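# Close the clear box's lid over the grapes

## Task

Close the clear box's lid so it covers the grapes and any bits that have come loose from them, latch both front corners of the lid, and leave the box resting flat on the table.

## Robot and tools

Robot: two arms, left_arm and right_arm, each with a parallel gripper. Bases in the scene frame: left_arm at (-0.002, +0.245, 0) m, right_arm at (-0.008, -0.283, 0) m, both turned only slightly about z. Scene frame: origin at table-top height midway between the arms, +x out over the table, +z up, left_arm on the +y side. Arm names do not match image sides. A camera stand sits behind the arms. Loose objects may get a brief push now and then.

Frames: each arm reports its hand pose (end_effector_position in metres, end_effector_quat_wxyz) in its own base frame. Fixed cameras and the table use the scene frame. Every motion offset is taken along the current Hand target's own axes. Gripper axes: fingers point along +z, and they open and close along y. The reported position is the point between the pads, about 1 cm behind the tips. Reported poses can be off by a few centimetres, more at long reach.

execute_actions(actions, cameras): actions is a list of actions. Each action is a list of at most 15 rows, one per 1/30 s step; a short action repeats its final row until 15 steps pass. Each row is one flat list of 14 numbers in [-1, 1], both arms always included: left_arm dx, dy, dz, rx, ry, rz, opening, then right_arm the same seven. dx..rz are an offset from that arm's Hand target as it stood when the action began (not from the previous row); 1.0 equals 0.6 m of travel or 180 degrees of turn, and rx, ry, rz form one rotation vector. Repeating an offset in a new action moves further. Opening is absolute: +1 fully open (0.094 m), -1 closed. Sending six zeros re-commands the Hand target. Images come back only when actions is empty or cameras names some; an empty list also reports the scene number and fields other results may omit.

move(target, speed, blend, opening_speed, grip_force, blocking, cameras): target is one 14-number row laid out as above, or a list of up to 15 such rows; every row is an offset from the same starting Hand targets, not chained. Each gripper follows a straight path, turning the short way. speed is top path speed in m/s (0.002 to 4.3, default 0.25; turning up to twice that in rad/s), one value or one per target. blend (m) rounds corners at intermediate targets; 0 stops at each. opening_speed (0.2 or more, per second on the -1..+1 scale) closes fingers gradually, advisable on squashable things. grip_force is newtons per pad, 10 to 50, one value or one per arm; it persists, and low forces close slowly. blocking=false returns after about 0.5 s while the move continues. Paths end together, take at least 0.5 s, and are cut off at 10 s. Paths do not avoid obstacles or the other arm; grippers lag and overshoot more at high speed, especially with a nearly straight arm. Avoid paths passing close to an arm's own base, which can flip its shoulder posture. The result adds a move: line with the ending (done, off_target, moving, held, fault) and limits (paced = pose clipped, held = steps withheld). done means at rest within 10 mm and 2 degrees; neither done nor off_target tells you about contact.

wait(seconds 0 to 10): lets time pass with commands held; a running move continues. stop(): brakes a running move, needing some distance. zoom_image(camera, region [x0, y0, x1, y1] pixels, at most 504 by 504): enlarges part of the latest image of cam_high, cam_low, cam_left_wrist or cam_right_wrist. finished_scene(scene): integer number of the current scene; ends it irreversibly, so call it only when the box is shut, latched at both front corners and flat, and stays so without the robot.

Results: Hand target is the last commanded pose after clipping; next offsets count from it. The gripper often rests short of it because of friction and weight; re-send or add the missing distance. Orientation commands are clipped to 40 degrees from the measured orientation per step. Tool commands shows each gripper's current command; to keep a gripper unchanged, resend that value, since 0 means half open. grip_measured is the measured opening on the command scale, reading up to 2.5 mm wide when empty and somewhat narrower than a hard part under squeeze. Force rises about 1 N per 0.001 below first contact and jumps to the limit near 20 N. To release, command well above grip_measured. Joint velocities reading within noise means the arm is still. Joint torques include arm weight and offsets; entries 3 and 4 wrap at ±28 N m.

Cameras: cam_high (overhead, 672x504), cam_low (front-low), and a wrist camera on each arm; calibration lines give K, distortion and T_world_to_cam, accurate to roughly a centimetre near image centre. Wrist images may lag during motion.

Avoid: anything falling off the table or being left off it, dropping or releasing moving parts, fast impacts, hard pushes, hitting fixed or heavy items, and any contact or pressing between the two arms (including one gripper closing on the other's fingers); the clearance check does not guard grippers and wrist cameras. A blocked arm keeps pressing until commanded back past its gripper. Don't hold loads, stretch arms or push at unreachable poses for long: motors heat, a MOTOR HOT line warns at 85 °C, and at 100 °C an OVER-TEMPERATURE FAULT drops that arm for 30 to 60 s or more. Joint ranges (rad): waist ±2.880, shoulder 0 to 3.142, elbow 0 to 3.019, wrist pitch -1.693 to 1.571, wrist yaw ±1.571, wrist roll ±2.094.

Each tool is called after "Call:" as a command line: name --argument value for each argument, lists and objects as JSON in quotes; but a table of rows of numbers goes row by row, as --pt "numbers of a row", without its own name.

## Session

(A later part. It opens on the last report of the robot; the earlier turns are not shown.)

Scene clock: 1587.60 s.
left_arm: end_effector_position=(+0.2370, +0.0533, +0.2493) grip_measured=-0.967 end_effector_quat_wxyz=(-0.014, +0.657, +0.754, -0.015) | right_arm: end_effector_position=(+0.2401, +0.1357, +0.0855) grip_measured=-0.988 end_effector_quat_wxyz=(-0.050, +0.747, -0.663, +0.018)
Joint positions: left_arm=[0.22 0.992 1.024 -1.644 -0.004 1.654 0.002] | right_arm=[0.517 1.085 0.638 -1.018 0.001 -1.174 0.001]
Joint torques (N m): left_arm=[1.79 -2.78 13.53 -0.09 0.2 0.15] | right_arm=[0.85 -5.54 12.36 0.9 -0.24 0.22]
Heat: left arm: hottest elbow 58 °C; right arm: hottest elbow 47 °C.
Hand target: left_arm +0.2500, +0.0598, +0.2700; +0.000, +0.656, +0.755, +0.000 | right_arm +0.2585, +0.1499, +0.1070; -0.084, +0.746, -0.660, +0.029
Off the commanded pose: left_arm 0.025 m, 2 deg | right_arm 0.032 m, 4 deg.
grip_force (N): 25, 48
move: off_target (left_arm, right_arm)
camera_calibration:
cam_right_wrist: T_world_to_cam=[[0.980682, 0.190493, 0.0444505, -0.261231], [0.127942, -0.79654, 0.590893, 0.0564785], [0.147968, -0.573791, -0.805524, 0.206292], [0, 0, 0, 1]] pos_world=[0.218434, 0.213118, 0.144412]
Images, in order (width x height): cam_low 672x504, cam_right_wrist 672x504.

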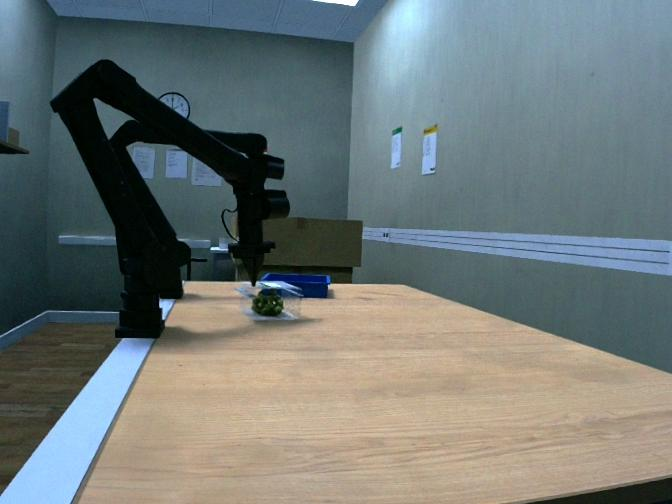

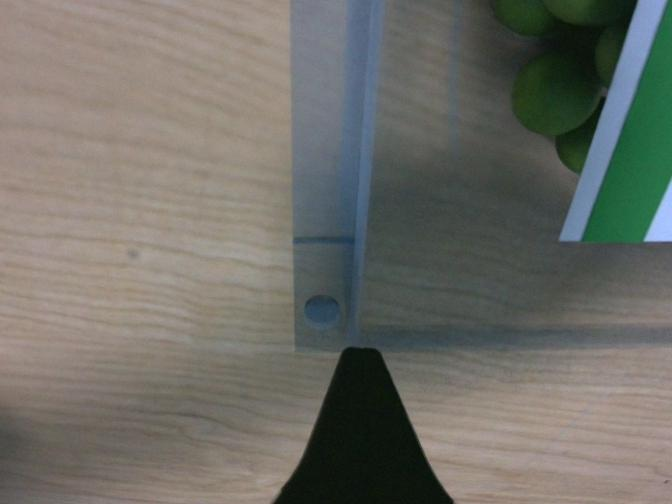

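Call:
move --pt "0 0 0 0 0 0 -1 0.0118 0.0157 -0.11 -0.0522 0.0219 0 -1" --pt "-0.10 -0.03 0.0 0 0 0 -1 0.1683 0.0767 -0.2835 -0.0522 0.0219 0 -1" --pt "-0.5019 -0.1378 0.1833 0 0 0 -1 0.1683 0.0767 -0.2835 -0.0522 0.0219 0 -1" --speed 0.2 --blend 0.03 --cameras '["cam_right_wrist", "cam_low", "cam_left_wrist"]'

Call:
zoom_image --camera "cam_low" --region '[220, 265, 320, 335]'

Scene clock: 1611.83 s.
left_arm: end_effector_position=(+0.2039, -0.2368, +0.1517) grip_measured=-0.967 end_effector_quat_wxyz=(-0.017, +0.655, +0.755, +0.000) | right_arm: end_effector_position=(+0.1906, +0.0305, +0.2363) grip_measured=-0.988 end_effector_quat_wxyz=(+0.013, +0.750, -0.661, -0.009)
Joint positions: left_arm=[-0.856 1.219 0.927 -1.312 0.004 0.573 0.002] | right_arm=[0.164 0.84 0.909 -1.67 0.003 -1.533 0.001]
Joint torques (N m): left_arm=[-0.32 -5.83 10.76 0.84 0 -0.05] | right_arm=[-0.85 -2.2 13.71 -0.36 -0.31 0]
Heat: left arm: hottest elbow 59 °C; right arm: hottest elbow 48 °C.
Hand target: left_arm +0.2101, -0.2499, +0.1601; +0.000, +0.656, +0.755, +0.000 | right_arm +0.2000, +0.0298, +0.2599; +0.000, +0.749, -0.663, +0.000
Off the commanded pose: left_arm 0.017 m, 2 deg | right_arm 0.025 m, 2 deg.
joint sent to its limit (right arm) — joint 4 (wrist pitch), lower limit. The joint targets still meet the commanded pose.
grip_force (N): 25, 48
move: off_target (left_arm, right_arm)
camera_calibration:
cam_left_wrist: T_world_to_cam=[[-0.96689, -0.255192, 0.000537436, 0.134754], [-0.187786, 0.71292, 0.675634, 0.126213], [-0.1728, 0.653163, -0.737237, 0.397443], [0, 0, 0, 1]] pos_world=[0.222672, -0.315187, 0.207664]
cam_right_wrist: T_world_to_cam=[[0.976855, 0.195424, -0.0869712, -0.167753], [0.206875, -0.759771, 0.616402, -0.132278], [0.0543816, -0.620127, -0.782614, 0.288571], [0, 0, 0, 1]] pos_world=[0.175543, 0.111233, 0.292787]
Images, in order (width x height): cam_low 672x504, cam_left_wrist 672x504, cam_right_wrist 672x504.

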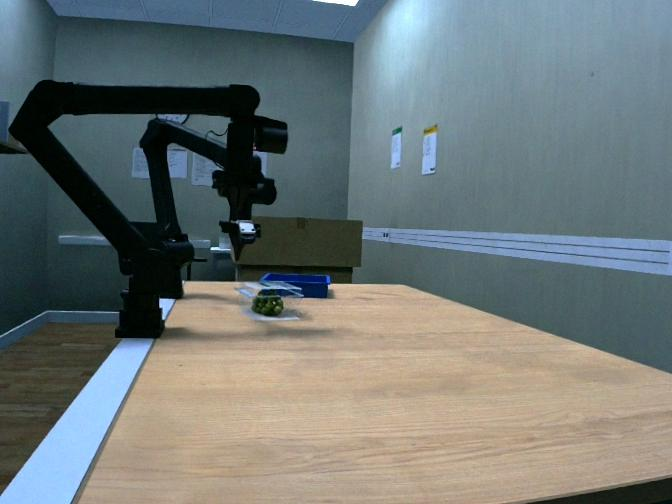

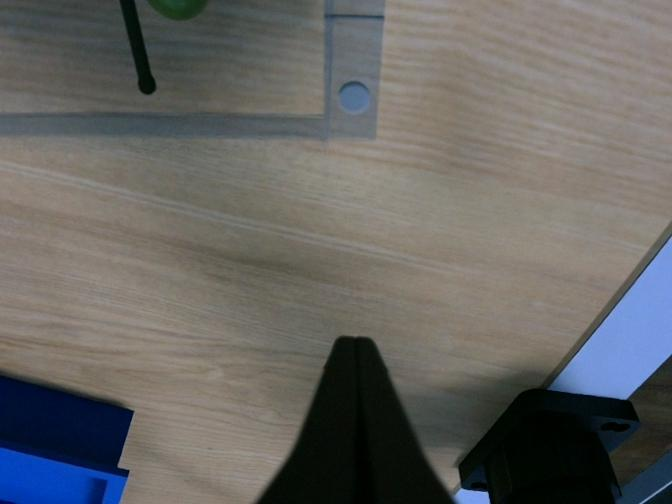

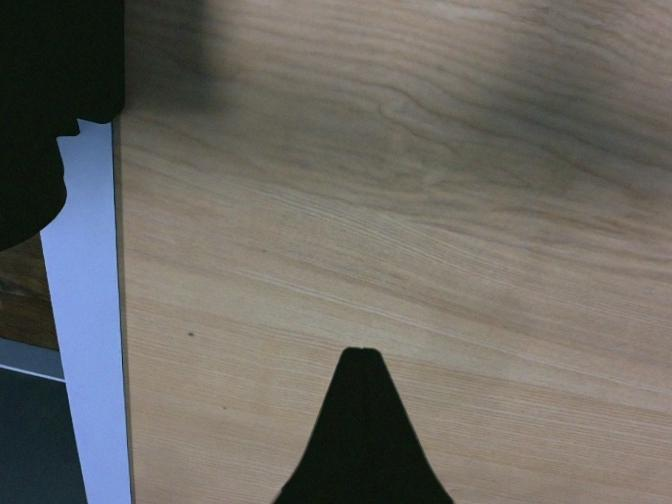

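Scaled by 5.040.

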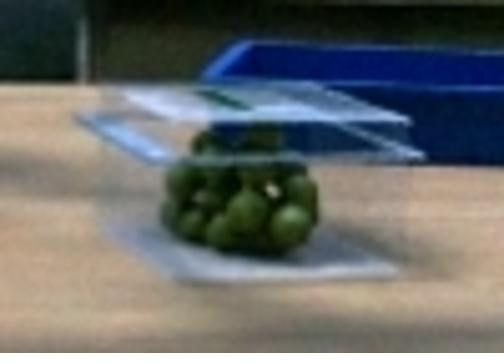

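Call:
zoom_image --camera "cam_left_wrist" --region '[290, 50, 420, 160]'

Scaled by 3.877.

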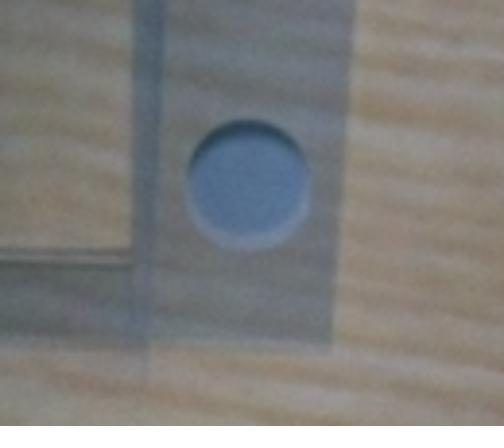

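Call:
move --pt "0.25 0.08 -0.10 0 0 0 -1 0 0 0 0 0 0 -1" --pt "0.5019 0.1378 -0.1833 0 0 0 -1 0 0 0 0 0 0 -1" --pt "0.5019 0.1378 -0.1833 0 0 0 -1 -0.151 -0.078 0.20 0 0 0 -1" --speed 0.2 --blend 0.03 --cameras '["cam_right_wrist", "cam_low"]'

Call:
zoom_image --camera "cam_right_wrist" --region '[250, 60, 450, 260]'

Scene clock: 1628.60 s.
left_arm: end_effector_position=(+0.2371, +0.0533, +0.2488) grip_measured=-0.967 end_effector_quat_wxyz=(-0.014, +0.657, +0.754, -0.016) | right_arm: end_effector_position=(+0.2342, +0.1215, +0.1423) grip_measured=-0.988 end_effector_quat_wxyz=(+0.000, +0.748, -0.664, -0.001)
Joint positions: left_arm=[0.22 0.993 1.024 -1.644 -0.004 1.654 0.002] | right_arm=[0.479 1.061 0.786 -1.295 -0.002 -1.212 0.001]
Joint torques (N m): left_arm=[1.79 -2.9 13.55 -0.1 0.2 0.16] | right_arm=[1.03 -3.72 8.65 0.4 -0.13 0.24]
Heat: left arm: hottest elbow 61 °C; right arm: hottest elbow 49 °C.
Hand target: left_arm +0.2501, +0.0598, +0.2701; +0.000, +0.656, +0.755, +0.000 | right_arm +0.2356, +0.1254, +0.1400; +0.000, +0.749, -0.663, +0.000
Off the commanded pose: left_arm 0.026 m, 2 deg | right_arm 0.005 m, 0 deg.
grip_force (N): 25, 48
move: off_target (left_arm)
camera_calibration:
cam_right_wrist: T_world_to_cam=[[0.980115, 0.190037, -0.0570944, -0.240644], [0.184489, -0.766788, 0.614817, -0.00786417], [0.0730585, -0.613125, -0.786601, 0.264451], [0, 0, 0, 1]] pos_world=[0.21799, 0.201842, 0.199113]
Images, in order (width x height): cam_low 672x504, cam_right_wrist 672x504.

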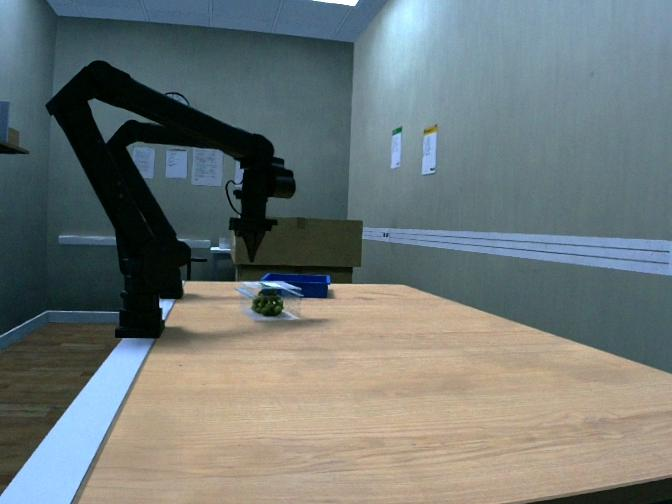

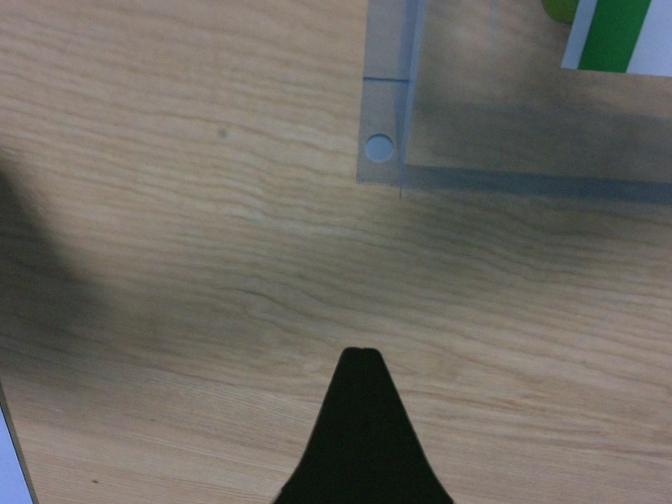

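Scaled by 2.520.

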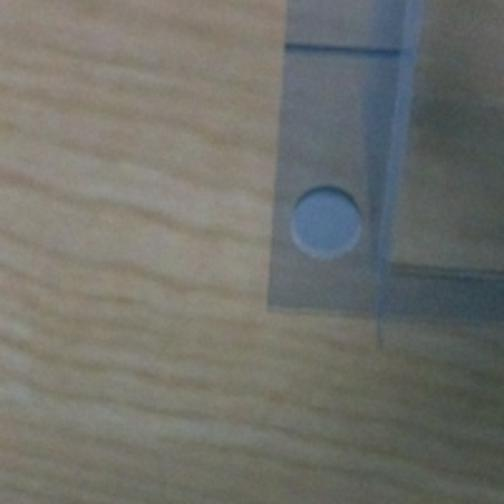

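Call:
move --target '[0,0,0,0,0,0,-1,0.151,0.078,-0.20,0,0,0,-1]' --speed 0.2 --cameras '["cam_high", "cam_low"]'

Call:
zoom_image --camera "cam_low" --region '[220, 265, 320, 335]'

Call:
zoom_image --camera "cam_high" --region '[250, 110, 370, 200]'

Scene clock: 1646.07 s.
left_arm: end_effector_position=(+0.2371, +0.0533, +0.2488) grip_measured=-0.967 end_effector_quat_wxyz=(-0.014, +0.657, +0.754, -0.016) | right_arm: end_effector_position=(+0.1905, +0.0306, +0.2370) grip_measured=-0.988 end_effector_quat_wxyz=(+0.012, +0.750, -0.661, -0.008)
Joint positions: left_arm=[0.22 0.993 1.024 -1.644 -0.004 1.654 0.002] | right_arm=[0.164 0.838 0.91 -1.67 0.003 -1.532 0.001]
Joint torques (N m): left_arm=[1.79 -2.9 13.55 -0.1 0.19 0.16] | right_arm=[-1.03 -2.14 13.64 -0.29 -0.3 0.02]
Heat: left arm: hottest elbow 60 °C; right arm: hottest elbow 49 °C.
Hand target: left_arm +0.2501, +0.0598, +0.2701; +0.000, +0.656, +0.755, +0.000 | right_arm +0.1999, +0.0298, +0.2599; +0.000, +0.749, -0.662, +0.000
Off the commanded pose: left_arm 0.026 m, 2 deg | right_arm 0.025 m, 2 deg.
joint sent to its limit (right arm) — joint 4 (wrist pitch), lower limit. The joint targets still meet the commanded pose.
grip_force (N): 25, 48
move: off_target (left_arm, right_arm)
Images, in order (width x height): cam_high 672x504, cam_low 672x504.

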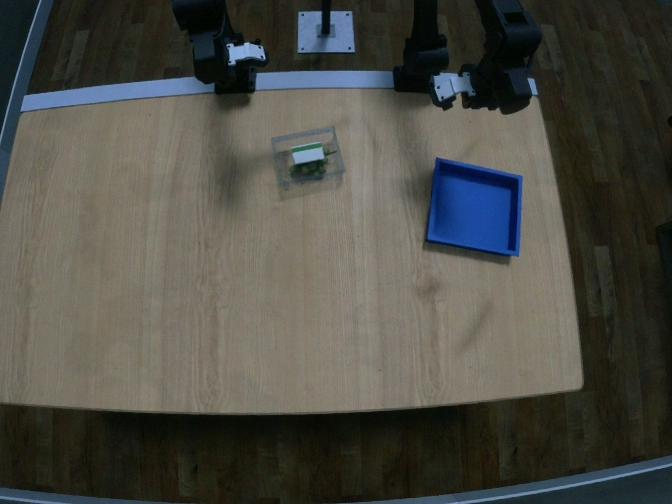

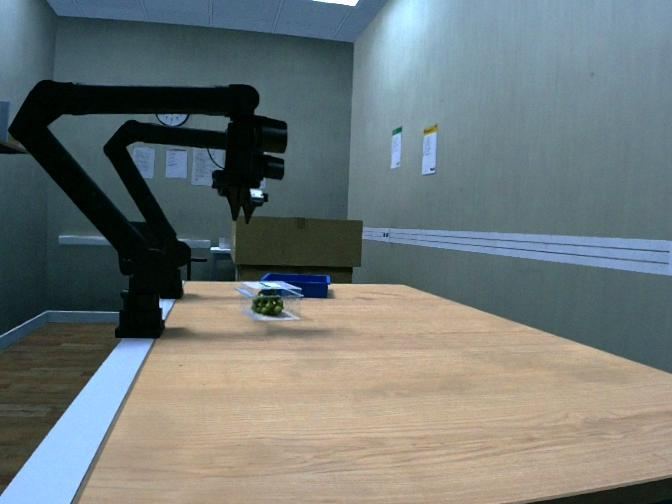

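Scaled by 5.040.

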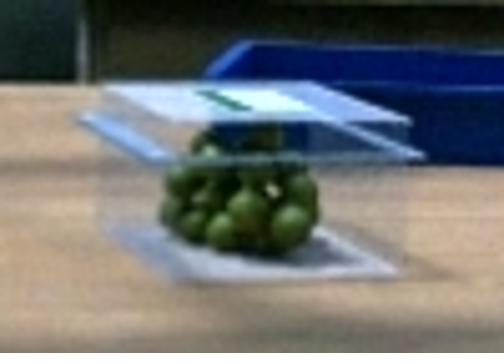

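Scaled by 4.200.

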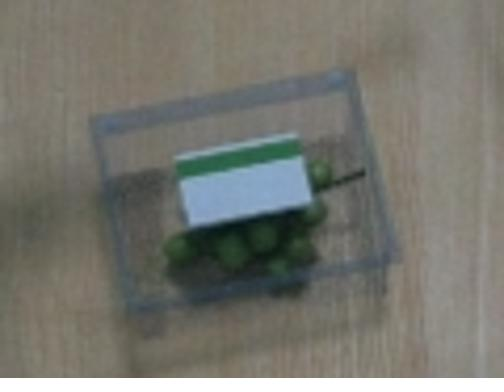

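Call:
finished_scene --scene 2

The scene is finished: the task was done.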